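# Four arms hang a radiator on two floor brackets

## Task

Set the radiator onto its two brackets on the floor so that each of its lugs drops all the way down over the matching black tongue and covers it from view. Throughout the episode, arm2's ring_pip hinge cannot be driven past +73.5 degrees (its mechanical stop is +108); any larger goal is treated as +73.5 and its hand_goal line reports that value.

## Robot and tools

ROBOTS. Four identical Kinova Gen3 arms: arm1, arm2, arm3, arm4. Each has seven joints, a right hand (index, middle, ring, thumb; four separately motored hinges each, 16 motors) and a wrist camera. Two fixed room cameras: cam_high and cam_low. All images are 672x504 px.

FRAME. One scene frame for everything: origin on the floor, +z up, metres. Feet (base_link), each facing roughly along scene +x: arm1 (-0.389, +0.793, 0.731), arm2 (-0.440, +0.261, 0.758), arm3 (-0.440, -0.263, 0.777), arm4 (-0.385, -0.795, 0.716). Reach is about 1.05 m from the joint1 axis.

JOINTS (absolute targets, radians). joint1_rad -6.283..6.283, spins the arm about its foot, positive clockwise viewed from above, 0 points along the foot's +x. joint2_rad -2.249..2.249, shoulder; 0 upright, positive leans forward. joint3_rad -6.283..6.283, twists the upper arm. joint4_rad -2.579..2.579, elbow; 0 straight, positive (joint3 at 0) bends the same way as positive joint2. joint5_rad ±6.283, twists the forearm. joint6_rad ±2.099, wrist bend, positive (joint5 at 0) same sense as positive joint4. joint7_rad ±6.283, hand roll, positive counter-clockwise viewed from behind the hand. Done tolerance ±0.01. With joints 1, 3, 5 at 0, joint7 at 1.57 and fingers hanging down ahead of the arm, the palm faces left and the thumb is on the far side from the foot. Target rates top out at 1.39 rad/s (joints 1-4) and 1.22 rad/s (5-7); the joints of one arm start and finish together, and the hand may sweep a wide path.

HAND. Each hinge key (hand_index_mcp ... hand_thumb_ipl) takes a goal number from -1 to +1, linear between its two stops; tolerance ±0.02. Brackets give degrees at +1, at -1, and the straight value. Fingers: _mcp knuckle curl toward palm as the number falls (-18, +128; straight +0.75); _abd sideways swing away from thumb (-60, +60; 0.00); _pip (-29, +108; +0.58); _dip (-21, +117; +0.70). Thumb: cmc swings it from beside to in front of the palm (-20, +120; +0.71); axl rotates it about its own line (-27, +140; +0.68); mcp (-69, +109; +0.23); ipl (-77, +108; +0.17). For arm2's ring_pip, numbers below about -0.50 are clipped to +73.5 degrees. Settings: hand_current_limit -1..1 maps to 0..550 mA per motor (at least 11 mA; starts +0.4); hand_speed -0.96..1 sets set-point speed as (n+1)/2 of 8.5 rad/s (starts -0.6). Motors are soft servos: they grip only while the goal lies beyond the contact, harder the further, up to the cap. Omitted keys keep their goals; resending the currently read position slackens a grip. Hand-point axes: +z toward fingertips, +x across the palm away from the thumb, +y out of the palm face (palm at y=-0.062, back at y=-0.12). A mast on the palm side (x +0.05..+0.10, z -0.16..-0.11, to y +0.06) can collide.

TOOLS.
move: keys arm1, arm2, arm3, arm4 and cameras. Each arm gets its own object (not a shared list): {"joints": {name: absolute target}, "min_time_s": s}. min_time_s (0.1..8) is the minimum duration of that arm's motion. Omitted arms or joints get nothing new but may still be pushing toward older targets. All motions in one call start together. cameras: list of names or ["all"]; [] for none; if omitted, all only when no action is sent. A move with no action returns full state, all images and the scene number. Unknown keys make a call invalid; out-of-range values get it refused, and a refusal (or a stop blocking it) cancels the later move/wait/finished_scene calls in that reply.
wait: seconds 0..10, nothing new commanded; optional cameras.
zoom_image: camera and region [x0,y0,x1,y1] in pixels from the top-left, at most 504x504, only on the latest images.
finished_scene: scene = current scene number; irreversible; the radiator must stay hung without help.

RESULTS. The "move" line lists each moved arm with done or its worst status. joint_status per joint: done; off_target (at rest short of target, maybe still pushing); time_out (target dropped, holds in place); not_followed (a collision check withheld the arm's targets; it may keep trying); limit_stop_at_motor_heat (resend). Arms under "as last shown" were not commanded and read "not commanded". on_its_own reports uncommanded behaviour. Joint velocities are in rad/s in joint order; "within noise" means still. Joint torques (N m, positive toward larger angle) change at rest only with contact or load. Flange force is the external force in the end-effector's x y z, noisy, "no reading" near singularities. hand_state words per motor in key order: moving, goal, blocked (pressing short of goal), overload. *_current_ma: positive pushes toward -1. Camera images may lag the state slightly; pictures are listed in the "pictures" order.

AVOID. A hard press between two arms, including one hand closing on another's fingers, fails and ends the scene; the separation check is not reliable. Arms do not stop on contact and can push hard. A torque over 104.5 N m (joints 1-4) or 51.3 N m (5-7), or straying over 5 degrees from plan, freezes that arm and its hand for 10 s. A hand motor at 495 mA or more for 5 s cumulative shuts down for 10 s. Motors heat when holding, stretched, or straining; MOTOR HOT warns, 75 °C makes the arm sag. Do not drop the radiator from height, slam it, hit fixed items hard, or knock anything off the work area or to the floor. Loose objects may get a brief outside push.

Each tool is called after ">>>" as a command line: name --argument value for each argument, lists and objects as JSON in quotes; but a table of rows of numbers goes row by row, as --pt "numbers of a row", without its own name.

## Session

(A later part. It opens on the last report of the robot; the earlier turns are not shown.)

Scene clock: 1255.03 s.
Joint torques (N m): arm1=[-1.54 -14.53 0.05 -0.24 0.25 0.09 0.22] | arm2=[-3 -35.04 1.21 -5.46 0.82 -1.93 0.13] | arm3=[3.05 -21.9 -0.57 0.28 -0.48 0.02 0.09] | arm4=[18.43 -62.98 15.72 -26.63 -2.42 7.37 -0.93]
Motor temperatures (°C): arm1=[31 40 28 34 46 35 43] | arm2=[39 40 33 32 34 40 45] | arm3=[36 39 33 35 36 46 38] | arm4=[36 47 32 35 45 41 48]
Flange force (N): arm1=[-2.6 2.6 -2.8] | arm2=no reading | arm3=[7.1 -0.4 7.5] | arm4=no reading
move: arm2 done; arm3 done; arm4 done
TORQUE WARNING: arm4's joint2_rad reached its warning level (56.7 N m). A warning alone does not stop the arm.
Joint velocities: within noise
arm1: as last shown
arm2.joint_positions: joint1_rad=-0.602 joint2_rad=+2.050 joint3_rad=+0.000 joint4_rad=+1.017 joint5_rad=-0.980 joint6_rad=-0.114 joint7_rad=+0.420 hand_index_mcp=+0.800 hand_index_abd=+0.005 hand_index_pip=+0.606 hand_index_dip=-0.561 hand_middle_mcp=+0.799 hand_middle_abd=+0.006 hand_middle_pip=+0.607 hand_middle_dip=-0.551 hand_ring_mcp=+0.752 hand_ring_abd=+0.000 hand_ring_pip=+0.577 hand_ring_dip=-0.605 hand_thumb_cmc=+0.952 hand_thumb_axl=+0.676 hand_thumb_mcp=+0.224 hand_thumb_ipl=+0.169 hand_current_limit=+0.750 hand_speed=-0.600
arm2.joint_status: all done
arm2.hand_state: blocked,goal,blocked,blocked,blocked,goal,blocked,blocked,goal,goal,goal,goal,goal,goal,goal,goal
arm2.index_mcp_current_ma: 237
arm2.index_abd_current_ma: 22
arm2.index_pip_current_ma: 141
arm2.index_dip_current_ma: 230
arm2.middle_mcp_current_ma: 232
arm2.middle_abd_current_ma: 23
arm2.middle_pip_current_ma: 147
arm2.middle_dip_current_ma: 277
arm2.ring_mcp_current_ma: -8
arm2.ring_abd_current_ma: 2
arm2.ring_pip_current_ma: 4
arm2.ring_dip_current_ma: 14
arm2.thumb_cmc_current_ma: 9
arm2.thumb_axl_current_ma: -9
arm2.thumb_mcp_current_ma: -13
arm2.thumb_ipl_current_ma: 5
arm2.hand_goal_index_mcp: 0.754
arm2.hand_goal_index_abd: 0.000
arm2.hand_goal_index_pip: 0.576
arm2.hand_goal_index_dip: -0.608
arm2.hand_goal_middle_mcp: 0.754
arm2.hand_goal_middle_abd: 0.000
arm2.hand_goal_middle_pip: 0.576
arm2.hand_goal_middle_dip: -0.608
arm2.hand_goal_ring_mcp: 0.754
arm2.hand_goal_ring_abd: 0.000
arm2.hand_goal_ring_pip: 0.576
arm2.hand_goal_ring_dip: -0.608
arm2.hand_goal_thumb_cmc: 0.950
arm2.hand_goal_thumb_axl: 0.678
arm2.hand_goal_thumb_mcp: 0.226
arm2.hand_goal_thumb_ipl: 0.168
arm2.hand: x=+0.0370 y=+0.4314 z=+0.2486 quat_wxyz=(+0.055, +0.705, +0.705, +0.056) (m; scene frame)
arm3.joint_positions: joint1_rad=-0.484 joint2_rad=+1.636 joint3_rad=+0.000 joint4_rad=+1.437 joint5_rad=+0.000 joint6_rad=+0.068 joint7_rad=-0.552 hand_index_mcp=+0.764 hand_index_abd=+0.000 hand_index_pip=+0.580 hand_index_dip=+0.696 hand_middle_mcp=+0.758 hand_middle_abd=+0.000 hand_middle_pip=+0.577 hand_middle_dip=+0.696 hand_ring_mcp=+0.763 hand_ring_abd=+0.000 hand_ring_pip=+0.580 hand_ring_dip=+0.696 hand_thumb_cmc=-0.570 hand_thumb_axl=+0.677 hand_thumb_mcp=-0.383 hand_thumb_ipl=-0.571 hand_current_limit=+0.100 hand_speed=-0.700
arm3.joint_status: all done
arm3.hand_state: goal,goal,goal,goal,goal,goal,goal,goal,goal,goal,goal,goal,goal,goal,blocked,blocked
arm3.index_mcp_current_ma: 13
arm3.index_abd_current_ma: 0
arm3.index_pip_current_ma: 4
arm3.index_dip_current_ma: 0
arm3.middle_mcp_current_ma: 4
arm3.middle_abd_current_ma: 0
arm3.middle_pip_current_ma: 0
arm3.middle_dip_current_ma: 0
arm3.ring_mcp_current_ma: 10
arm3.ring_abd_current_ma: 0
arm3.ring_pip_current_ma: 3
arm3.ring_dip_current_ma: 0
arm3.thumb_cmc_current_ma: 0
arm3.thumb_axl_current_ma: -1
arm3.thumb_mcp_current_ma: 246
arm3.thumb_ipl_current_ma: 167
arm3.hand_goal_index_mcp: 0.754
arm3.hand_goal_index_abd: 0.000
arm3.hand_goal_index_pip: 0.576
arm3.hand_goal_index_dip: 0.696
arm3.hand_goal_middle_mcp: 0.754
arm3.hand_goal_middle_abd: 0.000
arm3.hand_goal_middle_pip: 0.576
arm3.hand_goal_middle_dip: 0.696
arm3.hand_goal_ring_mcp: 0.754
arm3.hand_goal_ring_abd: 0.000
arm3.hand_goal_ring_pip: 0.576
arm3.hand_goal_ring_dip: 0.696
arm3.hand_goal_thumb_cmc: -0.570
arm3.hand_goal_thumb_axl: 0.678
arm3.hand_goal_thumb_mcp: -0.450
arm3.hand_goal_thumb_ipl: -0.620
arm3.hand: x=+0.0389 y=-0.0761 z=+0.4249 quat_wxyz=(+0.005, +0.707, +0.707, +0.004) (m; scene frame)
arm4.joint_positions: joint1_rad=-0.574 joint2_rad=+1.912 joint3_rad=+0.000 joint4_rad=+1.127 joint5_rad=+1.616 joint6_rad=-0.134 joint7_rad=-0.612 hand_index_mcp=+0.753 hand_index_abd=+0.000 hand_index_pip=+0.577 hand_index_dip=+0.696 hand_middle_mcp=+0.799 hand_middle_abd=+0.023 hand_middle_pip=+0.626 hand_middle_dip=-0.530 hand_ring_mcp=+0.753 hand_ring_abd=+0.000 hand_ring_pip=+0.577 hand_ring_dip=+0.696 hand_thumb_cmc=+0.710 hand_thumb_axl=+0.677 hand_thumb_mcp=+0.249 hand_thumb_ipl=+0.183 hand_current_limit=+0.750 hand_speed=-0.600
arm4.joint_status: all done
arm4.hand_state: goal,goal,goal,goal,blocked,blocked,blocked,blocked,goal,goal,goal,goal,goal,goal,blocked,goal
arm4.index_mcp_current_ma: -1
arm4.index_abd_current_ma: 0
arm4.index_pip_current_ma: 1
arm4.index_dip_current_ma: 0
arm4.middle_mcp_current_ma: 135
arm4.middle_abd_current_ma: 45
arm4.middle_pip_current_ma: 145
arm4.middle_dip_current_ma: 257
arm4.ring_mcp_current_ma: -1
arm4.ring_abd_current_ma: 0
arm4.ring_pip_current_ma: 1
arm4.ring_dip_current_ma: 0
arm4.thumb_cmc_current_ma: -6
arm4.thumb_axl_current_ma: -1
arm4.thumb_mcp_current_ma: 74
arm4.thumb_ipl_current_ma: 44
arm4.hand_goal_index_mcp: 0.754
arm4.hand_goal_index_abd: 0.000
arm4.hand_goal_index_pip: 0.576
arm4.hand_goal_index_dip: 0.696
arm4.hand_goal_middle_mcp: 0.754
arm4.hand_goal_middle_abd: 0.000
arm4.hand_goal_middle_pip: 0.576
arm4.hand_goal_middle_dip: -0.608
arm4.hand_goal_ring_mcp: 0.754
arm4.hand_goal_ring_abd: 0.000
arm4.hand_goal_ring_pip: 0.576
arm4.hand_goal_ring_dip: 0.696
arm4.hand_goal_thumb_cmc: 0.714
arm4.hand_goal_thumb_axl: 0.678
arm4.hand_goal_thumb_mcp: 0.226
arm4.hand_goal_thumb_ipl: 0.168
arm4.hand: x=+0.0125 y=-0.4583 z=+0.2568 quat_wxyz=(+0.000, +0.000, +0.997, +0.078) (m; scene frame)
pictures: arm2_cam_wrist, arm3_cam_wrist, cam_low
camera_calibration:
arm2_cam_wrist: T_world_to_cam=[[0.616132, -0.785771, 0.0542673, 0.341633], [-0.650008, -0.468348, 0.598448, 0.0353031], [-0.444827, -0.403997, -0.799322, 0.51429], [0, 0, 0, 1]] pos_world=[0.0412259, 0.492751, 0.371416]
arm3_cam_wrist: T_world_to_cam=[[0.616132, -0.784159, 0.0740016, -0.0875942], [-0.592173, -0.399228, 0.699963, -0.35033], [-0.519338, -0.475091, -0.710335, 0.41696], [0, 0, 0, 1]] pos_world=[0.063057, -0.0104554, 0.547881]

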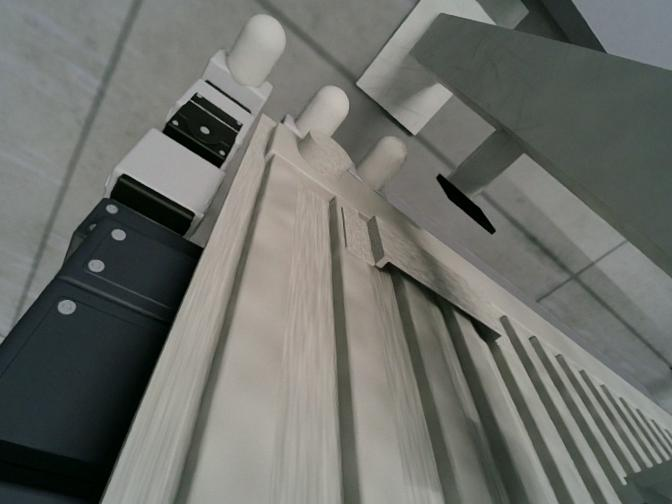

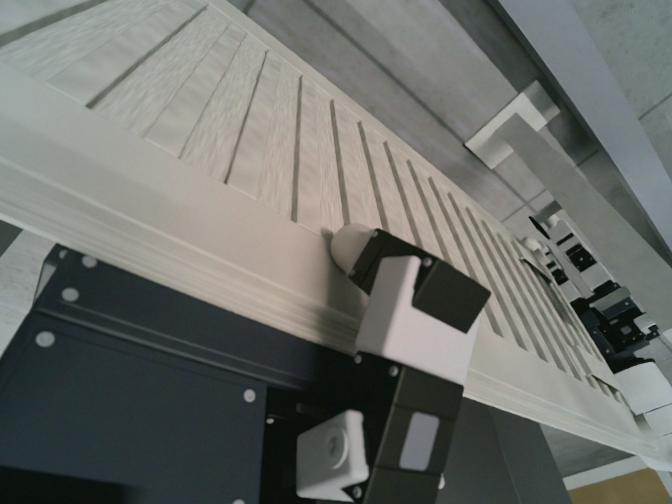

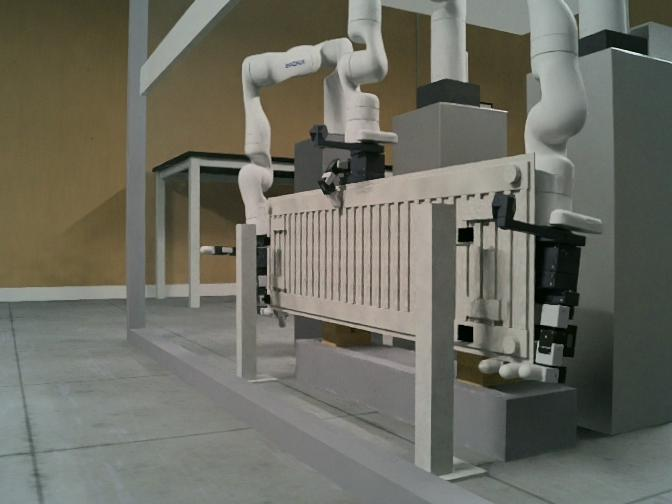

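>>> move --arm2 '{"joints": {"joint1_rad": -0.6213, "joint2_rad": 2.0338, "joint4_rad": 1.0819, "joint5_rad": -0.7224, "joint6_rad": -0.1469, "joint7_rad": 0.1411}, "min_time_s": 3}' --arm3 '{"joints": {"joint1_rad": -0.5007, "joint2_rad": 1.6186, "joint4_rad": 1.495, "joint6_rad": 0.028, "joint7_rad": -0.5687}, "min_time_s": 3}' --arm4 '{"joints": {"joint1_rad": -0.5922, "joint2_rad": 1.8902, "joint4_rad": 1.1976, "joint5_rad": 1.2424, "joint6_rad": -0.1399, "joint7_rad": -0.2523}, "min_time_s": 3}'

>>> move --arm4 '{"joints": {"hand_thumb_mcp": 0.95, "hand_thumb_ipl": 0.49}}' --cameras '["arm2_cam_wrist", "arm3_cam_wrist", "arm4_cam_wrist", "cam_low", "cam_high"]'

Scene clock: 1297.50 s.
Joint torques (N m): arm1=[-1.57 -14.57 0 -0.26 0.24 0.08 0.27] | arm2=[-2.48 -36.56 0.55 -5.36 0.51 -2.04 -0.26] | arm3=[2.13 -15.8 -2.84 3.84 -0.72 1.66 -0.07] | arm4=[3.81 -31.72 1.35 -1.32 -0.34 -0.06 -0.39]
Motor temperatures (°C): arm1=[31 40 28 34 46 35 43] | arm2=[39 40 33 32 34 40 45] | arm3=[36 39 33 35 36 46 38] | arm4=[38 56 33 38 45 42 48]
Flange force (N): arm1=[-2.7 2.5 -2.7] | arm2=[-9.1 -10.8 30.1] | arm3=[7.2 4.9 1.6] | arm4=no reading
move: arm2 done; arm3 done; arm4 done
TORQUE WARNING: arm4's joint2_rad reached its warning level (56.7 N m). A warning alone does not stop the arm.
Joint velocities: within noise
arm1.joint_positions: joint1_rad=-0.500 joint2_rad=+0.935 joint3_rad=+0.000 joint4_rad=+2.192 joint5_rad=+0.000 joint6_rad=+0.014 joint7_rad=-0.880 hand_index_mcp=+0.753 hand_index_abd=+0.000 hand_index_pip=+0.577 hand_index_dip=+0.696 hand_middle_mcp=+0.753 hand_middle_abd=+0.000 hand_middle_pip=+0.577 hand_middle_dip=+0.696 hand_ring_mcp=+0.753 hand_ring_abd=+0.000 hand_ring_pip=+0.577 hand_ring_dip=+0.696 hand_thumb_cmc=+0.714 hand_thumb_axl=+0.677 hand_thumb_mcp=+0.224 hand_thumb_ipl=+0.168 hand_current_limit=+0.400 hand_speed=-0.600
arm1.joint_status: not commanded
arm1.hand_state: goal,goal,goal,goal,goal,goal,goal,goal,goal,goal,goal,goal,goal,goal,goal,goal
arm1.index_mcp_current_ma: -1
arm1.index_abd_current_ma: 0
arm1.index_pip_current_ma: 1
arm1.index_dip_current_ma: 0
arm1.middle_mcp_current_ma: -1
arm1.middle_abd_current_ma: 0
arm1.middle_pip_current_ma: 1
arm1.middle_dip_current_ma: 0
arm1.ring_mcp_current_ma: -1
arm1.ring_abd_current_ma: 0
arm1.ring_pip_current_ma: 1
arm1.ring_dip_current_ma: 0
arm1.thumb_cmc_current_ma: 0
arm1.thumb_axl_current_ma: -1
arm1.thumb_mcp_current_ma: -6
arm1.thumb_ipl_current_ma: 0
arm1.hand_goal_index_mcp: 0.754
arm1.hand_goal_index_abd: 0.000
arm1.hand_goal_index_pip: 0.576
arm1.hand_goal_index_dip: 0.696
arm1.hand_goal_middle_mcp: 0.754
arm1.hand_goal_middle_abd: 0.000
arm1.hand_goal_middle_pip: 0.576
arm1.hand_goal_middle_dip: 0.696
arm1.hand_goal_ring_mcp: 0.754
arm1.hand_goal_ring_abd: 0.000
arm1.hand_goal_ring_pip: 0.576
arm1.hand_goal_ring_dip: 0.696
arm1.hand_goal_thumb_cmc: 0.714
arm1.hand_goal_thumb_axl: 0.678
arm1.hand_goal_thumb_mcp: 0.226
arm1.hand_goal_thumb_ipl: 0.168
arm1.hand: x=-0.0078 y=+0.8966 z=+0.6542 quat_wxyz=(-0.001, +0.819, +0.574, +0.007) (m; scene frame)
arm2.joint_positions: joint1_rad=-0.621 joint2_rad=+2.034 joint3_rad=+0.000 joint4_rad=+1.082 joint5_rad=-0.722 joint6_rad=-0.147 joint7_rad=+0.141 hand_index_mcp=+0.799 hand_index_abd=+0.010 hand_index_pip=+0.606 hand_index_dip=-0.559 hand_middle_mcp=+0.800 hand_middle_abd=+0.010 hand_middle_pip=+0.607 hand_middle_dip=-0.548 hand_ring_mcp=+0.752 hand_ring_abd=+0.000 hand_ring_pip=+0.577 hand_ring_dip=-0.605 hand_thumb_cmc=+0.952 hand_thumb_axl=+0.676 hand_thumb_mcp=+0.224 hand_thumb_ipl=+0.169 hand_current_limit=+0.750 hand_speed=-0.600
arm2.joint_status: all done
arm2.hand_state: blocked,goal,blocked,blocked,blocked,goal,blocked,blocked,goal,goal,goal,goal,goal,goal,goal,goal
arm2.index_mcp_current_ma: 230
arm2.index_abd_current_ma: 41
arm2.index_pip_current_ma: 141
arm2.index_dip_current_ma: 238
arm2.middle_mcp_current_ma: 235
arm2.middle_abd_current_ma: 42
arm2.middle_pip_current_ma: 147
arm2.middle_dip_current_ma: 293
arm2.ring_mcp_current_ma: -8
arm2.ring_abd_current_ma: 2
arm2.ring_pip_current_ma: 4
arm2.ring_dip_current_ma: 14
arm2.thumb_cmc_current_ma: 9
arm2.thumb_axl_current_ma: -9
arm2.thumb_mcp_current_ma: -13
arm2.thumb_ipl_current_ma: 5
arm2.hand_goal_index_mcp: 0.754
arm2.hand_goal_index_abd: 0.000
arm2.hand_goal_index_pip: 0.576
arm2.hand_goal_index_dip: -0.608
arm2.hand_goal_middle_mcp: 0.754
arm2.hand_goal_middle_abd: 0.000
arm2.hand_goal_middle_pip: 0.576
arm2.hand_goal_middle_dip: -0.608
arm2.hand_goal_ring_mcp: 0.754
arm2.hand_goal_ring_abd: 0.000
arm2.hand_goal_ring_pip: 0.576
arm2.hand_goal_ring_dip: -0.608
arm2.hand_goal_thumb_cmc: 0.950
arm2.hand_goal_thumb_axl: 0.678
arm2.hand_goal_thumb_mcp: 0.226
arm2.hand_goal_thumb_ipl: 0.168
arm2.hand: x=+0.0233 y=+0.4315 z=+0.2541 quat_wxyz=(+0.055, +0.705, +0.705, +0.056) (m; scene frame)
arm3.joint_positions: joint1_rad=-0.501 joint2_rad=+1.619 joint3_rad=+0.000 joint4_rad=+1.495 joint5_rad=+0.000 joint6_rad=+0.028 joint7_rad=-0.569 hand_index_mcp=+0.758 hand_index_abd=-0.001 hand_index_pip=+0.579 hand_index_dip=+0.696 hand_middle_mcp=+0.755 hand_middle_abd=+0.000 hand_middle_pip=+0.577 hand_middle_dip=+0.696 hand_ring_mcp=+0.759 hand_ring_abd=+0.000 hand_ring_pip=+0.580 hand_ring_dip=+0.696 hand_thumb_cmc=-0.570 hand_thumb_axl=+0.673 hand_thumb_mcp=-0.381 hand_thumb_ipl=-0.574 hand_current_limit=+0.100 hand_speed=-0.700
arm3.joint_status: all done
arm3.hand_state: goal,goal,goal,goal,goal,goal,goal,goal,goal,goal,goal,goal,goal,goal,blocked,blocked
arm3.index_mcp_current_ma: 4
arm3.index_abd_current_ma: 0
arm3.index_pip_current_ma: 2
arm3.index_dip_current_ma: 0
arm3.middle_mcp_current_ma: 1
arm3.middle_abd_current_ma: 0
arm3.middle_pip_current_ma: 0
arm3.middle_dip_current_ma: 0
arm3.ring_mcp_current_ma: 4
arm3.ring_abd_current_ma: 0
arm3.ring_pip_current_ma: 3
arm3.ring_dip_current_ma: 0
arm3.thumb_cmc_current_ma: 0
arm3.thumb_axl_current_ma: -5
arm3.thumb_mcp_current_ma: 258
arm3.thumb_ipl_current_ma: 151
arm3.hand_goal_index_mcp: 0.754
arm3.hand_goal_index_abd: 0.000
arm3.hand_goal_index_pip: 0.576
arm3.hand_goal_index_dip: 0.696
arm3.hand_goal_middle_mcp: 0.754
arm3.hand_goal_middle_abd: 0.000
arm3.hand_goal_middle_pip: 0.576
arm3.hand_goal_middle_dip: 0.696
arm3.hand_goal_ring_mcp: 0.754
arm3.hand_goal_ring_abd: 0.000
arm3.hand_goal_ring_pip: 0.576
arm3.hand_goal_ring_dip: 0.696
arm3.hand_goal_thumb_cmc: -0.570
arm3.hand_goal_thumb_axl: 0.678
arm3.hand_goal_thumb_mcp: -0.450
arm3.hand_goal_thumb_ipl: -0.620
arm3.hand: x=+0.0248 y=-0.0761 z=+0.4314 quat_wxyz=(+0.005, +0.707, +0.707, +0.004) (m; scene frame)
arm4.joint_positions: joint1_rad=-0.592 joint2_rad=+1.890 joint3_rad=+0.000 joint4_rad=+1.198 joint5_rad=+1.242 joint6_rad=-0.140 joint7_rad=-0.252 hand_index_mcp=+0.753 hand_index_abd=+0.000 hand_index_pip=+0.577 hand_index_dip=+0.696 hand_middle_mcp=+0.802 hand_middle_abd=+0.007 hand_middle_pip=+0.629 hand_middle_dip=-0.526 hand_ring_mcp=+0.753 hand_ring_abd=+0.000 hand_ring_pip=+0.577 hand_ring_dip=+0.696 hand_thumb_cmc=+0.713 hand_thumb_axl=+0.677 hand_thumb_mcp=+0.224 hand_thumb_ipl=+0.169 hand_current_limit=+0.750 hand_speed=-0.600
arm4.joint_status: all done
arm4.hand_state: goal,goal,goal,goal,blocked,goal,blocked,blocked,goal,goal,goal,goal,goal,goal,goal,goal
arm4.index_mcp_current_ma: -1
arm4.index_abd_current_ma: 0
arm4.index_pip_current_ma: 1
arm4.index_dip_current_ma: 0
arm4.middle_mcp_current_ma: 149
arm4.middle_abd_current_ma: 10
arm4.middle_pip_current_ma: 154
arm4.middle_dip_current_ma: 275
arm4.ring_mcp_current_ma: -1
arm4.ring_abd_current_ma: 0
arm4.ring_pip_current_ma: 1
arm4.ring_dip_current_ma: 0
arm4.thumb_cmc_current_ma: -1
arm4.thumb_axl_current_ma: -1
arm4.thumb_mcp_current_ma: -4
arm4.thumb_ipl_current_ma: 1
arm4.hand_goal_index_mcp: 0.754
arm4.hand_goal_index_abd: 0.000
arm4.hand_goal_index_pip: 0.576
arm4.hand_goal_index_dip: 0.696
arm4.hand_goal_middle_mcp: 0.754
arm4.hand_goal_middle_abd: 0.000
arm4.hand_goal_middle_pip: 0.576
arm4.hand_goal_middle_dip: -0.608
arm4.hand_goal_ring_mcp: 0.754
arm4.hand_goal_ring_abd: 0.000
arm4.hand_goal_ring_pip: 0.576
arm4.hand_goal_ring_dip: 0.696
arm4.hand_goal_thumb_cmc: 0.714
arm4.hand_goal_thumb_axl: 0.678
arm4.hand_goal_thumb_mcp: 0.226
arm4.hand_goal_thumb_ipl: 0.168
arm4.hand: x=-0.0015 y=-0.4584 z=+0.2644 quat_wxyz=(+0.000, +0.000, +0.997, +0.078) (m; scene frame)
pictures: none

Scene clock: 1298.60 s.
Joint torques (N m): arm1=[-1.62 -14.59 -0.13 -0.31 0.23 0.11 0.27] | arm2=[-2.52 -36.57 0.53 -5.35 0.54 -1.99 -0.25] | arm3=[2.11 -15.83 -2.79 3.86 -0.72 1.7 -0.08] | arm4=[3.83 -31.75 1.31 -1.32 -0.36 -0.11 -0.38]
Motor temperatures (°C): arm1=[31 40 28 34 46 35 43] | arm2=[39 40 33 32 34 40 45] | arm3=[36 39 33 35 36 46 38] | arm4=[38 56 33 38 45 42 48]
Flange force (N): arm1=[-2.9 2.5 -2.7] | arm2=[-9.2 -10.8 30.1] | arm3=[7.1 4.9 1.7] | arm4=no reading
move: arm4 done
Joint velocities: within noise
arm1, arm2, arm3: as last shown
arm2.hand: x=+0.0233 y=+0.4315 z=+0.2541 quat_wxyz=(+0.055, +0.704, +0.705, +0.056) (m; scene frame)
arm4.joint_positions: joint1_rad=-0.592 joint2_rad=+1.890 joint3_rad=+0.000 joint4_rad=+1.198 joint5_rad=+1.242 joint6_rad=-0.140 joint7_rad=-0.252 hand_index_mcp=+0.753 hand_index_abd=+0.000 hand_index_pip=+0.577 hand_index_dip=+0.696 hand_middle_mcp=+0.802 hand_middle_abd=+0.007 hand_middle_pip=+0.629 hand_middle_dip=-0.526 hand_ring_mcp=+0.753 hand_ring_abd=+0.000 hand_ring_pip=+0.577 hand_ring_dip=+0.696 hand_thumb_cmc=+0.713 hand_thumb_axl=+0.677 hand_thumb_mcp=+0.945 hand_thumb_ipl=+0.488 hand_current_limit=+0.750 hand_speed=-0.600
arm4.joint_status: all done
arm4.hand_state: goal,goal,goal,goal,blocked,goal,blocked,blocked,goal,goal,goal,goal,goal,goal,goal,goal
arm4.index_mcp_current_ma: -1
arm4.index_abd_current_ma: 0
arm4.index_pip_current_ma: 1
arm4.index_dip_current_ma: 0
arm4.middle_mcp_current_ma: 149
arm4.middle_abd_current_ma: 10
arm4.middle_pip_current_ma: 154
arm4.middle_dip_current_ma: 275
arm4.ring_mcp_current_ma: -1
arm4.ring_abd_current_ma: 0
arm4.ring_pip_current_ma: 1
arm4.ring_dip_current_ma: 0
arm4.thumb_cmc_current_ma: -1
arm4.thumb_axl_current_ma: -1
arm4.thumb_mcp_current_ma: -10
arm4.thumb_ipl_current_ma: -4
arm4.hand_goal_index_mcp: 0.754
arm4.hand_goal_index_abd: 0.000
arm4.hand_goal_index_pip: 0.576
arm4.hand_goal_index_dip: 0.696
arm4.hand_goal_middle_mcp: 0.754
arm4.hand_goal_middle_abd: 0.000
arm4.hand_goal_middle_pip: 0.576
arm4.hand_goal_middle_dip: -0.608
arm4.hand_goal_ring_mcp: 0.754
arm4.hand_goal_ring_abd: 0.000
arm4.hand_goal_ring_pip: 0.576
arm4.hand_goal_ring_dip: 0.696
arm4.hand_goal_thumb_cmc: 0.714
arm4.hand_goal_thumb_axl: 0.678
arm4.hand_goal_thumb_mcp: 0.950
arm4.hand_goal_thumb_ipl: 0.490
arm4.hand: x=-0.0015 y=-0.4585 z=+0.2644 quat_wxyz=(+0.000, +0.000, +0.997, +0.078) (m; scene frame)
pictures: arm2_cam_wrist, arm3_cam_wrist, arm4_cam_wrist, cam_high, cam_low
camera_calibration:
arm2_cam_wrist: T_world_to_cam=[[0.616574, -0.785414, 0.0544166, 0.349609], [-0.649912, -0.468753, 0.598235, 0.0234301], [-0.444354, -0.404222, -0.799471, 0.512785], [0, 0, 0, 1]] pos_world=[0.0275259, 0.49285, 0.376916]
arm3_cam_wrist: T_world_to_cam=[[0.616136, -0.784156, 0.0739969, -0.0793069], [-0.592169, -0.399234, 0.699963, -0.36319], [-0.519338, -0.475091, -0.710335, 0.414302], [0, 0, 0, 1]] pos_world=[0.048957, -0.0103554, 0.554381]
arm4_cam_wrist: T_world_to_cam=[[0.779154, 0.624828, 0.0500979, 0.314229], [0.454702, -0.6184, 0.640958, -0.498237], [0.431469, -0.476625, -0.76594, 0.11091], [0, 0, 0, 1]] pos_world=[-0.0661369, -0.451587, 0.388557]

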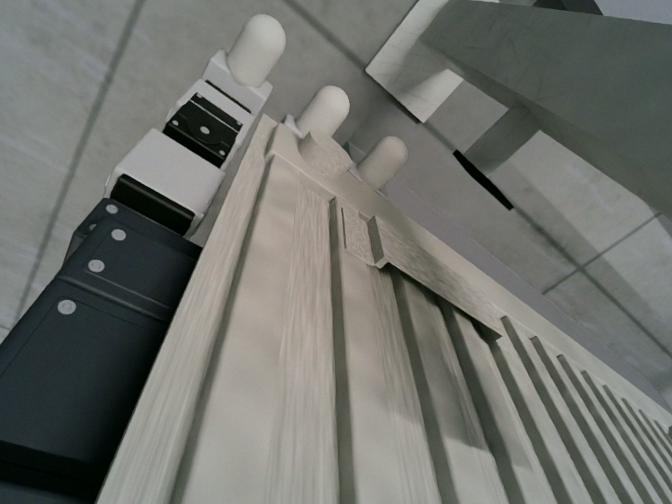

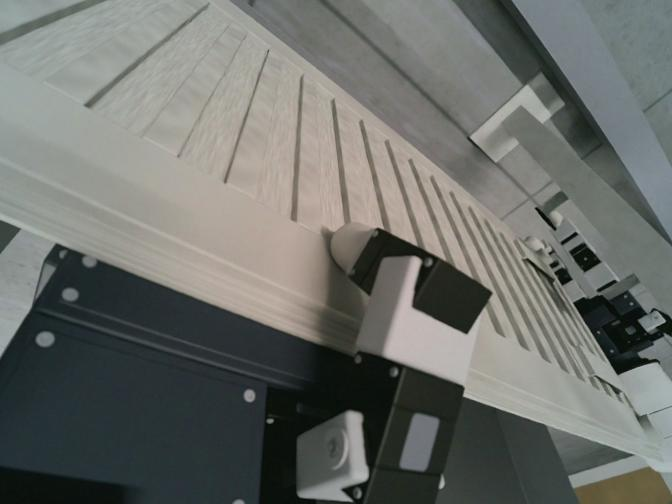

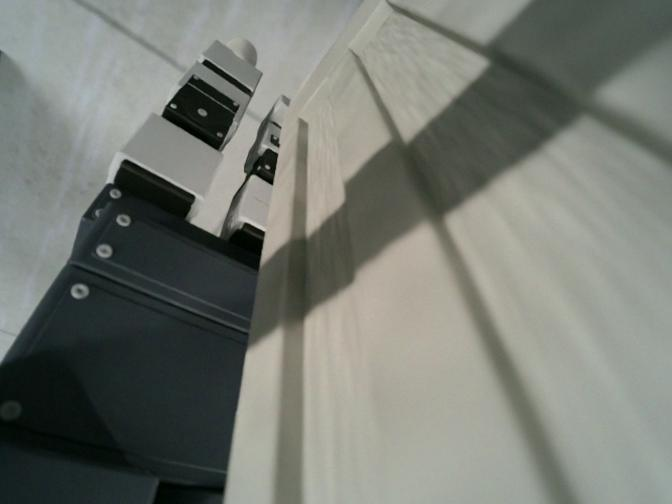

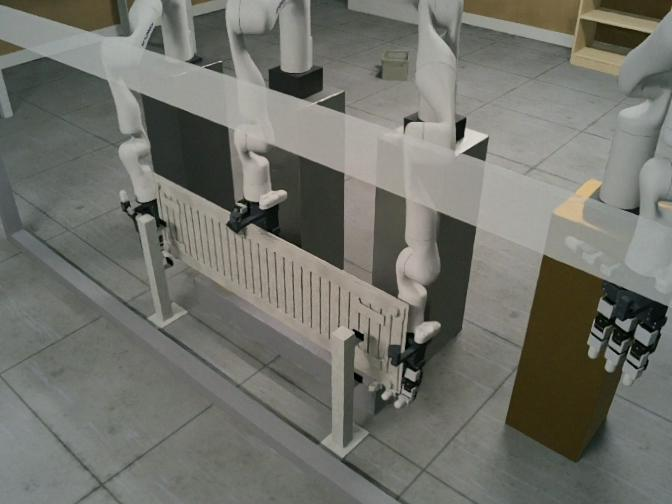

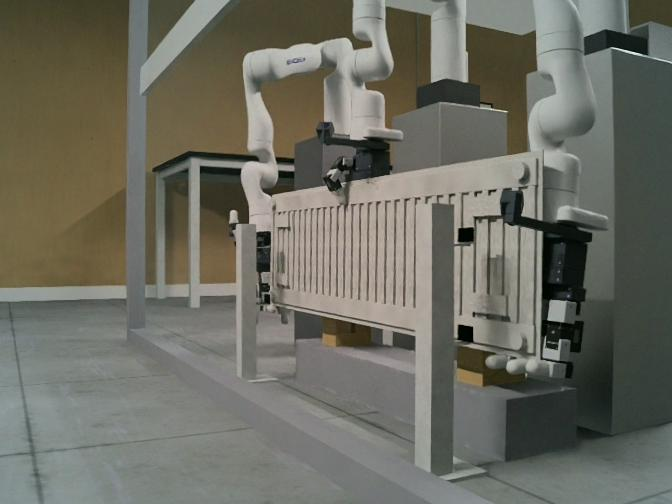

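>>> move --arm2 '{"joints": {"joint1_rad": -0.6018, "joint2_rad": 2.0501, "joint4_rad": 1.017, "joint5_rad": -0.9797, "joint6_rad": -0.1136, "joint7_rad": 0.4196}, "min_time_s": 3}' --arm3 '{"joints": {"joint1_rad": -0.4836, "joint2_rad": 1.6361, "joint4_rad": 1.4373, "joint6_rad": 0.0682, "joint7_rad": -0.5516}, "min_time_s": 3}' --arm4 '{"joints": {"joint1_rad": -0.5744, "joint2_rad": 1.9118, "joint4_rad": 1.1268, "joint5_rad": 1.6164, "joint6_rad": -0.1342, "joint7_rad": -0.612}, "min_time_s": 3}' --cameras '["arm2_cam_wrist", "arm3_cam_wrist", "cam_low"]'

Scene clock: 1306.30 s.
Joint torques (N m): arm1=[-1.54 -14.61 0.06 -0.28 0.23 0.07 0.3] | arm2=[-2.19 -36.4 1.2 -5.64 0.37 -1.56 -0.24] | arm3=[2.04 -16.99 -2.81 3.13 -0.74 1.39 -0.08] | arm4=[3.7 -31.9 0.91 -2.09 -0.39 0.23 -0.35]
Motor temperatures (°C): arm1=[31 40 28 34 46 35 43] | arm2=[39 40 33 32 34 40 45] | arm3=[36 39 33 35 36 46 38] | arm4=[38 56 33 37 45 42 48]
Flange force (N): arm1=[-2.6 2.5 -2.7] | arm2=no reading | arm3=[6.9 4.9 2.9] | arm4=no reading
move: arm2 done; arm3 done; arm4 done
Joint velocities: within noise
arm1: as last shown
arm2.joint_positions: joint1_rad=-0.602 joint2_rad=+2.050 joint3_rad=+0.000 joint4_rad=+1.017 joint5_rad=-0.980 joint6_rad=-0.114 joint7_rad=+0.420 hand_index_mcp=+0.799 hand_index_abd=+0.006 hand_index_pip=+0.606 hand_index_dip=-0.557 hand_middle_mcp=+0.800 hand_middle_abd=+0.006 hand_middle_pip=+0.607 hand_middle_dip=-0.548 hand_ring_mcp=+0.752 hand_ring_abd=+0.000 hand_ring_pip=+0.577 hand_ring_dip=-0.605 hand_thumb_cmc=+0.952 hand_thumb_axl=+0.676 hand_thumb_mcp=+0.224 hand_thumb_ipl=+0.169 hand_current_limit=+0.750 hand_speed=-0.600
arm2.joint_status: all done
arm2.hand_state: blocked,goal,blocked,blocked,blocked,goal,blocked,blocked,goal,goal,goal,goal,goal,goal,goal,goal
arm2.index_mcp_current_ma: 230
arm2.index_abd_current_ma: 24
arm2.index_pip_current_ma: 145
arm2.index_dip_current_ma: 249
arm2.middle_mcp_current_ma: 234
arm2.middle_abd_current_ma: 24
arm2.middle_pip_current_ma: 147
arm2.middle_dip_current_ma: 294
arm2.ring_mcp_current_ma: -8
arm2.ring_abd_current_ma: 2
arm2.ring_pip_current_ma: 4
arm2.ring_dip_current_ma: 14
arm2.thumb_cmc_current_ma: 9
arm2.thumb_axl_current_ma: -9
arm2.thumb_mcp_current_ma: -13
arm2.thumb_ipl_current_ma: 5
arm2.hand_goal_index_mcp: 0.754
arm2.hand_goal_index_abd: 0.000
arm2.hand_goal_index_pip: 0.576
arm2.hand_goal_index_dip: -0.608
arm2.hand_goal_middle_mcp: 0.754
arm2.hand_goal_middle_abd: 0.000
arm2.hand_goal_middle_pip: 0.576
arm2.hand_goal_middle_dip: -0.608
arm2.hand_goal_ring_mcp: 0.754
arm2.hand_goal_ring_abd: 0.000
arm2.hand_goal_ring_pip: 0.576
arm2.hand_goal_ring_dip: -0.608
arm2.hand_goal_thumb_cmc: 0.950
arm2.hand_goal_thumb_axl: 0.678
arm2.hand_goal_thumb_mcp: 0.226
arm2.hand_goal_thumb_ipl: 0.168
arm2.hand: x=+0.0370 y=+0.4314 z=+0.2486 quat_wxyz=(+0.055, +0.705, +0.705, +0.056) (m; scene frame)
arm3.joint_positions: joint1_rad=-0.484 joint2_rad=+1.636 joint3_rad=+0.000 joint4_rad=+1.437 joint5_rad=+0.000 joint6_rad=+0.068 joint7_rad=-0.552 hand_index_mcp=+0.758 hand_index_abd=-0.001 hand_index_pip=+0.579 hand_index_dip=+0.696 hand_middle_mcp=+0.755 hand_middle_abd=+0.000 hand_middle_pip=+0.577 hand_middle_dip=+0.696 hand_ring_mcp=+0.759 hand_ring_abd=+0.000 hand_ring_pip=+0.580 hand_ring_dip=+0.696 hand_thumb_cmc=-0.570 hand_thumb_axl=+0.675 hand_thumb_mcp=-0.380 hand_thumb_ipl=-0.576 hand_current_limit=+0.100 hand_speed=-0.700
arm3.joint_status: all done
arm3.hand_state: goal,goal,goal,goal,goal,goal,goal,goal,goal,goal,goal,goal,goal,goal,blocked,blocked
arm3.index_mcp_current_ma: 4
arm3.index_abd_current_ma: 0
arm3.index_pip_current_ma: 2
arm3.index_dip_current_ma: 0
arm3.middle_mcp_current_ma: 1
arm3.middle_abd_current_ma: 0
arm3.middle_pip_current_ma: 0
arm3.middle_dip_current_ma: 0
arm3.ring_mcp_current_ma: 4
arm3.ring_abd_current_ma: 0
arm3.ring_pip_current_ma: 3
arm3.ring_dip_current_ma: 0
arm3.thumb_cmc_current_ma: 0
arm3.thumb_axl_current_ma: -3
arm3.thumb_mcp_current_ma: 261
arm3.thumb_ipl_current_ma: 142
arm3.hand_goal_index_mcp: 0.754
arm3.hand_goal_index_abd: 0.000
arm3.hand_goal_index_pip: 0.576
arm3.hand_goal_index_dip: 0.696
arm3.hand_goal_middle_mcp: 0.754
arm3.hand_goal_middle_abd: 0.000
arm3.hand_goal_middle_pip: 0.576
arm3.hand_goal_middle_dip: 0.696
arm3.hand_goal_ring_mcp: 0.754
arm3.hand_goal_ring_abd: 0.000
arm3.hand_goal_ring_pip: 0.576
arm3.hand_goal_ring_dip: 0.696
arm3.hand_goal_thumb_cmc: -0.570
arm3.hand_goal_thumb_axl: 0.678
arm3.hand_goal_thumb_mcp: -0.450
arm3.hand_goal_thumb_ipl: -0.620
arm3.hand: x=+0.0389 y=-0.0761 z=+0.4249 quat_wxyz=(+0.005, +0.707, +0.707, +0.004) (m; scene frame)
arm4.joint_positions: joint1_rad=-0.574 joint2_rad=+1.912 joint3_rad=+0.000 joint4_rad=+1.127 joint5_rad=+1.616 joint6_rad=-0.134 joint7_rad=-0.612 hand_index_mcp=+0.753 hand_index_abd=+0.000 hand_index_pip=+0.577 hand_index_dip=+0.696 hand_middle_mcp=+0.803 hand_middle_abd=+0.006 hand_middle_pip=+0.629 hand_middle_dip=-0.526 hand_ring_mcp=+0.753 hand_ring_abd=+0.000 hand_ring_pip=+0.577 hand_ring_dip=+0.696 hand_thumb_cmc=+0.713 hand_thumb_axl=+0.677 hand_thumb_mcp=+0.945 hand_thumb_ipl=+0.488 hand_current_limit=+0.750 hand_speed=-0.600
arm4.joint_status: all done
arm4.hand_state: goal,goal,goal,goal,blocked,goal,blocked,blocked,goal,goal,goal,goal,goal,goal,goal,goal
arm4.index_mcp_current_ma: -1
arm4.index_abd_current_ma: 0
arm4.index_pip_current_ma: 1
arm4.index_dip_current_ma: 0
arm4.middle_mcp_current_ma: 153
arm4.middle_abd_current_ma: 7
arm4.middle_pip_current_ma: 154
arm4.middle_dip_current_ma: 275
arm4.ring_mcp_current_ma: -1
arm4.ring_abd_current_ma: 0
arm4.ring_pip_current_ma: 1
arm4.ring_dip_current_ma: 0
arm4.thumb_cmc_current_ma: -1
arm4.thumb_axl_current_ma: -1
arm4.thumb_mcp_current_ma: -10
arm4.thumb_ipl_current_ma: -4
arm4.hand_goal_index_mcp: 0.754
arm4.hand_goal_index_abd: 0.000
arm4.hand_goal_index_pip: 0.576
arm4.hand_goal_index_dip: 0.696
arm4.hand_goal_middle_mcp: 0.754
arm4.hand_goal_middle_abd: 0.000
arm4.hand_goal_middle_pip: 0.576
arm4.hand_goal_middle_dip: -0.608
arm4.hand_goal_ring_mcp: 0.754
arm4.hand_goal_ring_abd: 0.000
arm4.hand_goal_ring_pip: 0.576
arm4.hand_goal_ring_dip: 0.696
arm4.hand_goal_thumb_cmc: 0.714
arm4.hand_goal_thumb_axl: 0.678
arm4.hand_goal_thumb_mcp: 0.950
arm4.hand_goal_thumb_ipl: 0.490
arm4.hand: x=+0.0126 y=-0.4583 z=+0.2568 quat_wxyz=(+0.000, +0.000, +0.997, +0.078) (m; scene frame)
pictures: arm2_cam_wrist, arm3_cam_wrist, cam_low
camera_calibration:
arm2_cam_wrist: T_world_to_cam=[[0.616119, -0.785775, 0.0543539, 0.341604], [-0.650075, -0.468326, 0.598393, 0.0353153], [-0.444747, -0.404015, -0.799357, 0.514308], [0, 0, 0, 1]] pos_world=[0.041226, 0.492751, 0.371416]
arm3_cam_wrist: T_world_to_cam=[[0.616128, -0.784162, 0.0739961, -0.0875126], [-0.592209, -0.399262, 0.699913, -0.350261], [-0.519302, -0.475058, -0.710384, 0.417032], [0, 0, 0, 1]] pos_world=[0.0630568, -0.0103556, 0.547881]

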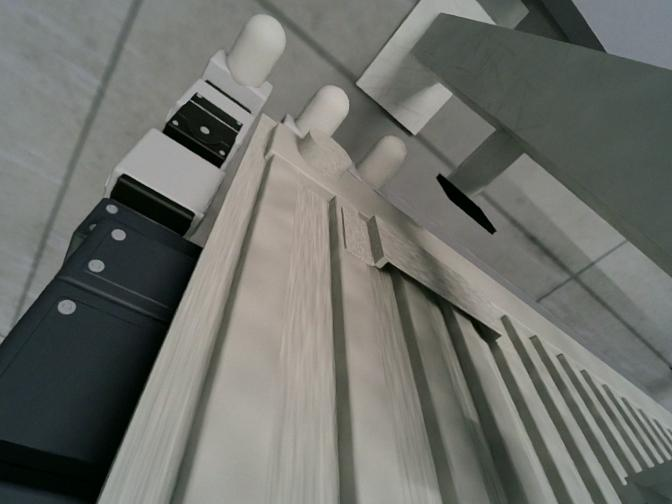

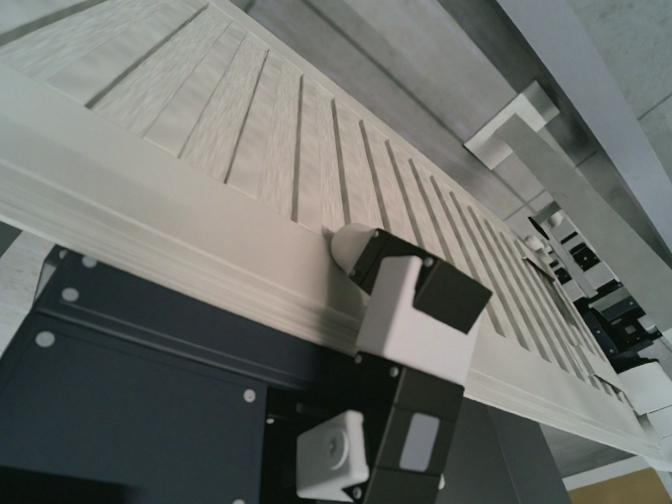

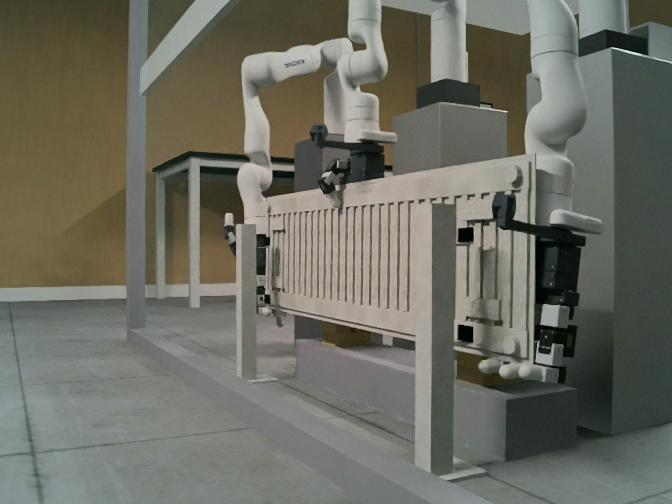

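>>> move --arm2 '{"joints": {"joint1_rad": -0.5833, "joint2_rad": 2.0694, "joint4_rad": 0.9463, "joint5_rad": -1.4201, "joint6_rad": -0.0928, "joint7_rad": 0.8811}, "min_time_s": 3}' --arm3 '{"joints": {"joint1_rad": -0.4676, "joint2_rad": 1.6546, "joint4_rad": 1.3778, "joint6_rad": 0.1092, "joint7_rad": -0.5356}, "min_time_s": 3}' --arm4 '{"joints": {"joint1_rad": -0.5578, "joint2_rad": 1.9356, "joint4_rad": 1.0521, "joint5_rad": 1.9808, "joint6_rad": -0.148, "joint7_rad": -0.9633}, "min_time_s": 3}' --cameras '["arm2_cam_wrist", "arm3_cam_wrist", "cam_low", "cam_high"]'

>>> zoom_image --camera "arm2_cam_wrist" --region '[340, 120, 540, 360]'

>>> zoom_image --camera "arm3_cam_wrist" --region '[500, 180, 672, 420]'

>>> zoom_image --camera "cam_low" --region '[440, 200, 560, 360]'

>>> zoom_image --camera "cam_low" --region '[220, 190, 320, 320]'

>>> zoom_image --camera "cam_high" --region '[330, 280, 430, 400]'

>>> zoom_image --camera "cam_high" --region '[120, 170, 220, 290]'

Scene clock: 1317.27 s.
Joint torques (N m): arm1=[-1.53 -14.61 -0.05 -0.29 0.23 0.11 0.23] | arm2=[-2.2 -36.33 1.3 -6.34 0.41 -0.47 -0.26] | arm3=[2.11 -18.5 -2.47 2.53 -0.75 1.37 -0.04] | arm4=[3.54 -32.02 0.56 -3.04 -0.33 0.52 -0.38]
Motor temperatures (°C): arm1=[31 40 28 34 46 35 43] | arm2=[39 40 33 32 34 40 45] | arm3=[36 39 33 35 36 46 38] | arm4=[38 55 33 37 45 42 48]
Flange force (N): arm1=[-2.8 2.4 -2.6] | arm2=no reading | arm3=[6.9 4.6 5.2] | arm4=no reading
move: arm2 done; arm3 done; arm4 done
Joint velocities: within noise
arm1: as last shown
arm2.joint_positions: joint1_rad=-0.583 joint2_rad=+2.069 joint3_rad=+0.000 joint4_rad=+0.946 joint5_rad=-1.420 joint6_rad=-0.093 joint7_rad=+0.881 hand_index_mcp=+0.799 hand_index_abd=+0.004 hand_index_pip=+0.608 hand_index_dip=-0.554 hand_middle_mcp=+0.800 hand_middle_abd=+0.005 hand_middle_pip=+0.607 hand_middle_dip=-0.548 hand_ring_mcp=+0.752 hand_ring_abd=+0.000 hand_ring_pip=+0.577 hand_ring_dip=-0.605 hand_thumb_cmc=+0.952 hand_thumb_axl=+0.676 hand_thumb_mcp=+0.224 hand_thumb_ipl=+0.169 hand_current_limit=+0.750 hand_speed=-0.600
arm2.joint_status: all done
arm2.hand_state: blocked,goal,blocked,blocked,blocked,goal,blocked,blocked,goal,goal,goal,goal,goal,goal,goal,goal
arm2.index_mcp_current_ma: 229
arm2.index_abd_current_ma: 17
arm2.index_pip_current_ma: 152
arm2.index_dip_current_ma: 265
arm2.middle_mcp_current_ma: 234
arm2.middle_abd_current_ma: 18
arm2.middle_pip_current_ma: 147
arm2.middle_dip_current_ma: 294
arm2.ring_mcp_current_ma: -8
arm2.ring_abd_current_ma: 2
arm2.ring_pip_current_ma: 4
arm2.ring_dip_current_ma: 14
arm2.thumb_cmc_current_ma: 9
arm2.thumb_axl_current_ma: -9
arm2.thumb_mcp_current_ma: -13
arm2.thumb_ipl_current_ma: 5
arm2.hand_goal_index_mcp: 0.754
arm2.hand_goal_index_abd: 0.000
arm2.hand_goal_index_pip: 0.576
arm2.hand_goal_index_dip: -0.608
arm2.hand_goal_middle_mcp: 0.754
arm2.hand_goal_middle_abd: 0.000
arm2.hand_goal_middle_pip: 0.576
arm2.hand_goal_middle_dip: -0.608
arm2.hand_goal_ring_mcp: 0.754
arm2.hand_goal_ring_abd: 0.000
arm2.hand_goal_ring_pip: 0.576
arm2.hand_goal_ring_dip: -0.608
arm2.hand_goal_thumb_cmc: 0.950
arm2.hand_goal_thumb_axl: 0.678
arm2.hand_goal_thumb_mcp: 0.226
arm2.hand_goal_thumb_ipl: 0.168
arm2.hand: x=+0.0508 y=+0.4314 z=+0.2429 quat_wxyz=(+0.055, +0.705, +0.705, +0.056) (m; scene frame)
arm3.joint_positions: joint1_rad=-0.468 joint2_rad=+1.655 joint3_rad=+0.000 joint4_rad=+1.378 joint5_rad=+0.000 joint6_rad=+0.109 joint7_rad=-0.536 hand_index_mcp=+0.758 hand_index_abd=-0.001 hand_index_pip=+0.579 hand_index_dip=+0.696 hand_middle_mcp=+0.755 hand_middle_abd=+0.000 hand_middle_pip=+0.577 hand_middle_dip=+0.696 hand_ring_mcp=+0.759 hand_ring_abd=+0.000 hand_ring_pip=+0.580 hand_ring_dip=+0.696 hand_thumb_cmc=-0.570 hand_thumb_axl=+0.679 hand_thumb_mcp=-0.380 hand_thumb_ipl=-0.576 hand_current_limit=+0.100 hand_speed=-0.700
arm3.joint_status: all done
arm3.hand_state: goal,goal,goal,goal,goal,goal,goal,goal,goal,goal,goal,goal,goal,goal,blocked,blocked
arm3.index_mcp_current_ma: 4
arm3.index_abd_current_ma: 0
arm3.index_pip_current_ma: 2
arm3.index_dip_current_ma: 0
arm3.middle_mcp_current_ma: 1
arm3.middle_abd_current_ma: 0
arm3.middle_pip_current_ma: 0
arm3.middle_dip_current_ma: 0
arm3.ring_mcp_current_ma: 4
arm3.ring_abd_current_ma: 0
arm3.ring_pip_current_ma: 3
arm3.ring_dip_current_ma: 0
arm3.thumb_cmc_current_ma: 0
arm3.thumb_axl_current_ma: 1
arm3.thumb_mcp_current_ma: 261
arm3.thumb_ipl_current_ma: 142
arm3.hand_goal_index_mcp: 0.754
arm3.hand_goal_index_abd: 0.000
arm3.hand_goal_index_pip: 0.576
arm3.hand_goal_index_dip: 0.696
arm3.hand_goal_middle_mcp: 0.754
arm3.hand_goal_middle_abd: 0.000
arm3.hand_goal_middle_pip: 0.576
arm3.hand_goal_middle_dip: 0.696
arm3.hand_goal_ring_mcp: 0.754
arm3.hand_goal_ring_abd: 0.000
arm3.hand_goal_ring_pip: 0.576
arm3.hand_goal_ring_dip: 0.696
arm3.hand_goal_thumb_cmc: -0.570
arm3.hand_goal_thumb_axl: 0.678
arm3.hand_goal_thumb_mcp: -0.450
arm3.hand_goal_thumb_ipl: -0.620
arm3.hand: x=+0.0528 y=-0.0762 z=+0.4184 quat_wxyz=(+0.005, +0.707, +0.707, +0.004) (m; scene frame)
arm4.joint_positions: joint1_rad=-0.558 joint2_rad=+1.936 joint3_rad=+0.000 joint4_rad=+1.052 joint5_rad=+1.981 joint6_rad=-0.148 joint7_rad=-0.963 hand_index_mcp=+0.753 hand_index_abd=+0.000 hand_index_pip=+0.577 hand_index_dip=+0.696 hand_middle_mcp=+0.805 hand_middle_abd=+0.006 hand_middle_pip=+0.629 hand_middle_dip=-0.526 hand_ring_mcp=+0.753 hand_ring_abd=+0.000 hand_ring_pip=+0.577 hand_ring_dip=+0.696 hand_thumb_cmc=+0.713 hand_thumb_axl=+0.677 hand_thumb_mcp=+0.945 hand_thumb_ipl=+0.488 hand_current_limit=+0.750 hand_speed=-0.600
arm4.joint_status: all done
arm4.hand_state: goal,goal,goal,goal,blocked,goal,blocked,blocked,goal,goal,goal,goal,goal,goal,goal,goal
arm4.index_mcp_current_ma: -1
arm4.index_abd_current_ma: 0
arm4.index_pip_current_ma: 1
arm4.index_dip_current_ma: 0
arm4.middle_mcp_current_ma: 160
arm4.middle_abd_current_ma: 7
arm4.middle_pip_current_ma: 154
arm4.middle_dip_current_ma: 275
arm4.ring_mcp_current_ma: -1
arm4.ring_abd_current_ma: 0
arm4.ring_pip_current_ma: 1
arm4.ring_dip_current_ma: 0
arm4.thumb_cmc_current_ma: -1
arm4.thumb_axl_current_ma: -1
arm4.thumb_mcp_current_ma: -10
arm4.thumb_ipl_current_ma: -4
arm4.hand_goal_index_mcp: 0.754
arm4.hand_goal_index_abd: 0.000
arm4.hand_goal_index_pip: 0.576
arm4.hand_goal_index_dip: 0.696
arm4.hand_goal_middle_mcp: 0.754
arm4.hand_goal_middle_abd: 0.000
arm4.hand_goal_middle_pip: 0.576
arm4.hand_goal_middle_dip: -0.608
arm4.hand_goal_ring_mcp: 0.754
arm4.hand_goal_ring_abd: 0.000
arm4.hand_goal_ring_pip: 0.576
arm4.hand_goal_ring_dip: 0.696
arm4.hand_goal_thumb_cmc: 0.714
arm4.hand_goal_thumb_axl: 0.678
arm4.hand_goal_thumb_mcp: 0.950
arm4.hand_goal_thumb_ipl: 0.490
arm4.hand: x=+0.0264 y=-0.4581 z=+0.2493 quat_wxyz=(+0.000, +0.000, +0.997, +0.078) (m; scene frame)
pictures: arm2_cam_wrist, arm3_cam_wrist, cam_high, cam_low
camera_calibration:
arm2_cam_wrist: T_world_to_cam=[[0.616383, -0.785562, 0.0544501, 0.333334], [-0.649959, -0.468508, 0.598375, 0.0478338], [-0.44455, -0.404219, -0.799364, 0.516021], [0, 0, 0, 1]] pos_world=[0.0550259, 0.492851, 0.365716]
arm3_cam_wrist: T_world_to_cam=[[0.616104, -0.784185, 0.0739529, -0.0956493], [-0.592138, -0.399206, 0.700006, -0.337574], [-0.519412, -0.475067, -0.710298, 0.419547], [0, 0, 0, 1]] pos_world=[0.0769573, -0.0104553, 0.541381]

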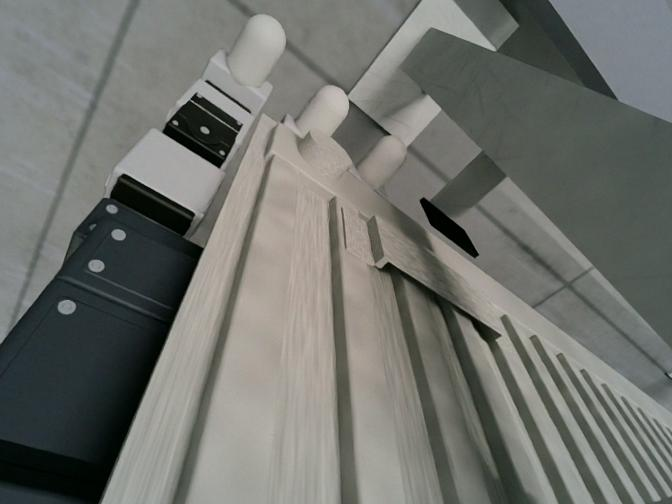

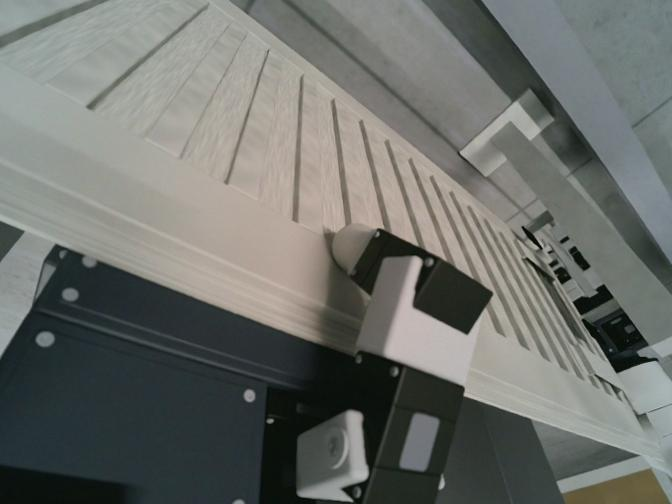

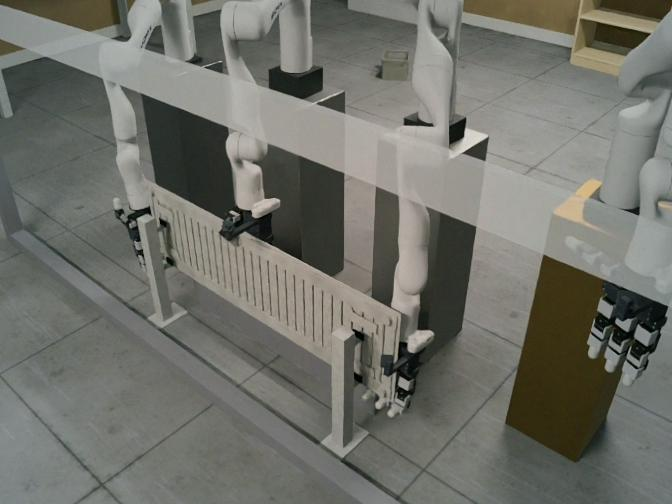

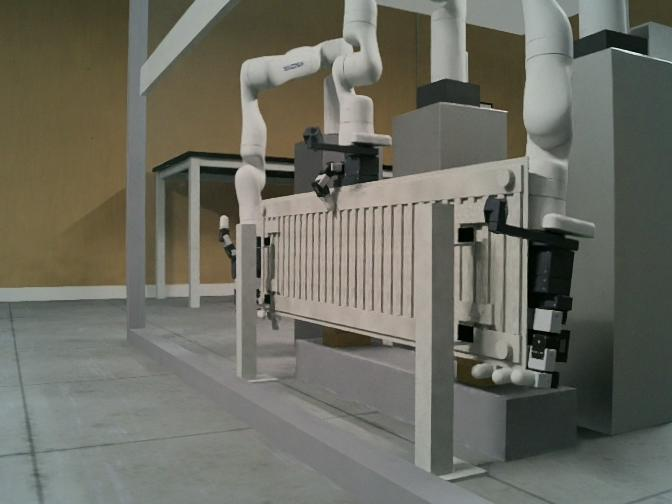

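Scaled by 2.100.

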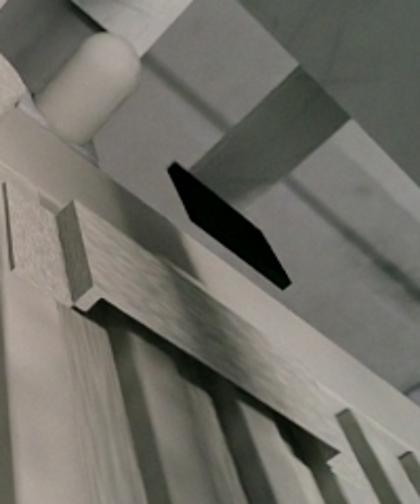

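Scaled by 2.100.

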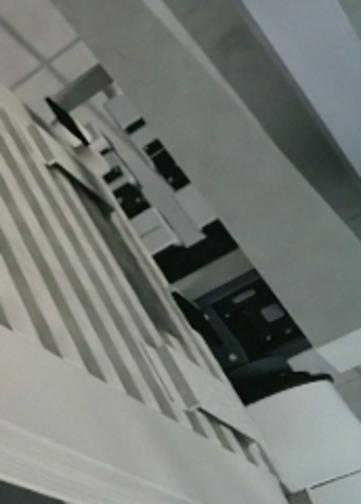

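Scaled by 3.150.

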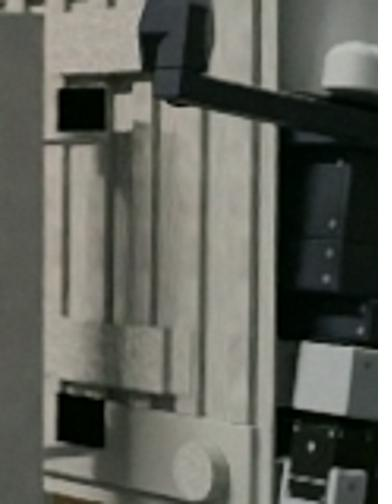

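Scaled by 3.877.

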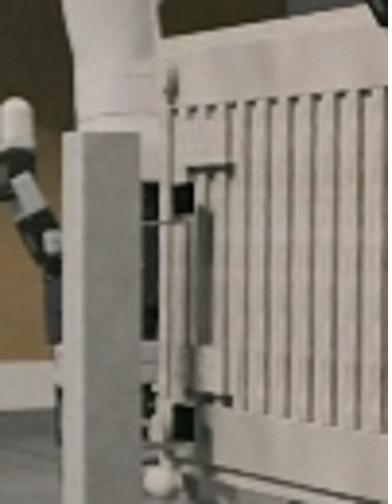

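Scaled by 4.200.

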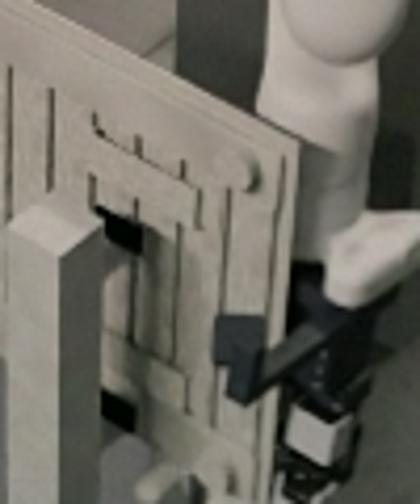

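Scaled by 4.200.

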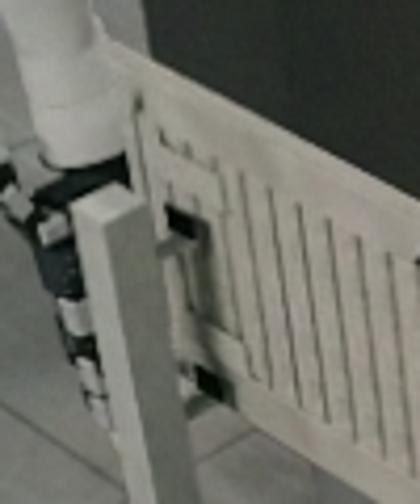

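>>> zoom_image --camera "arm2_cam_wrist" --region '[330, 190, 430, 290]'

>>> zoom_image --camera "arm2_cam_wrist" --region '[400, 180, 510, 350]'

>>> zoom_image --camera "arm3_cam_wrist" --region '[510, 220, 630, 400]'

Scaled by 5.040.

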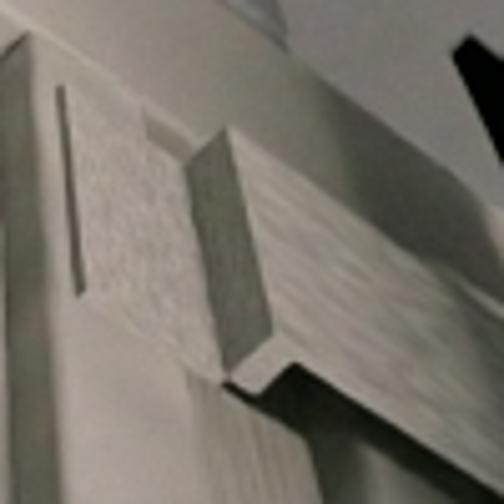

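Scaled by 2.965.

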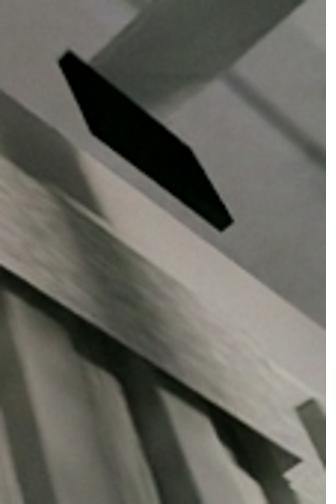

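Scaled by 2.800.

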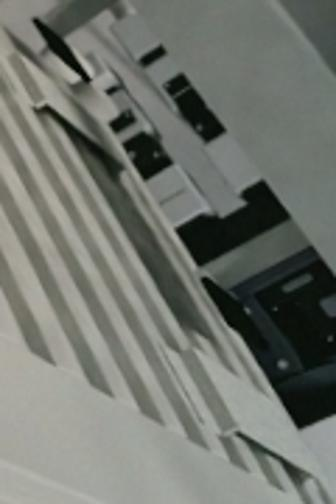

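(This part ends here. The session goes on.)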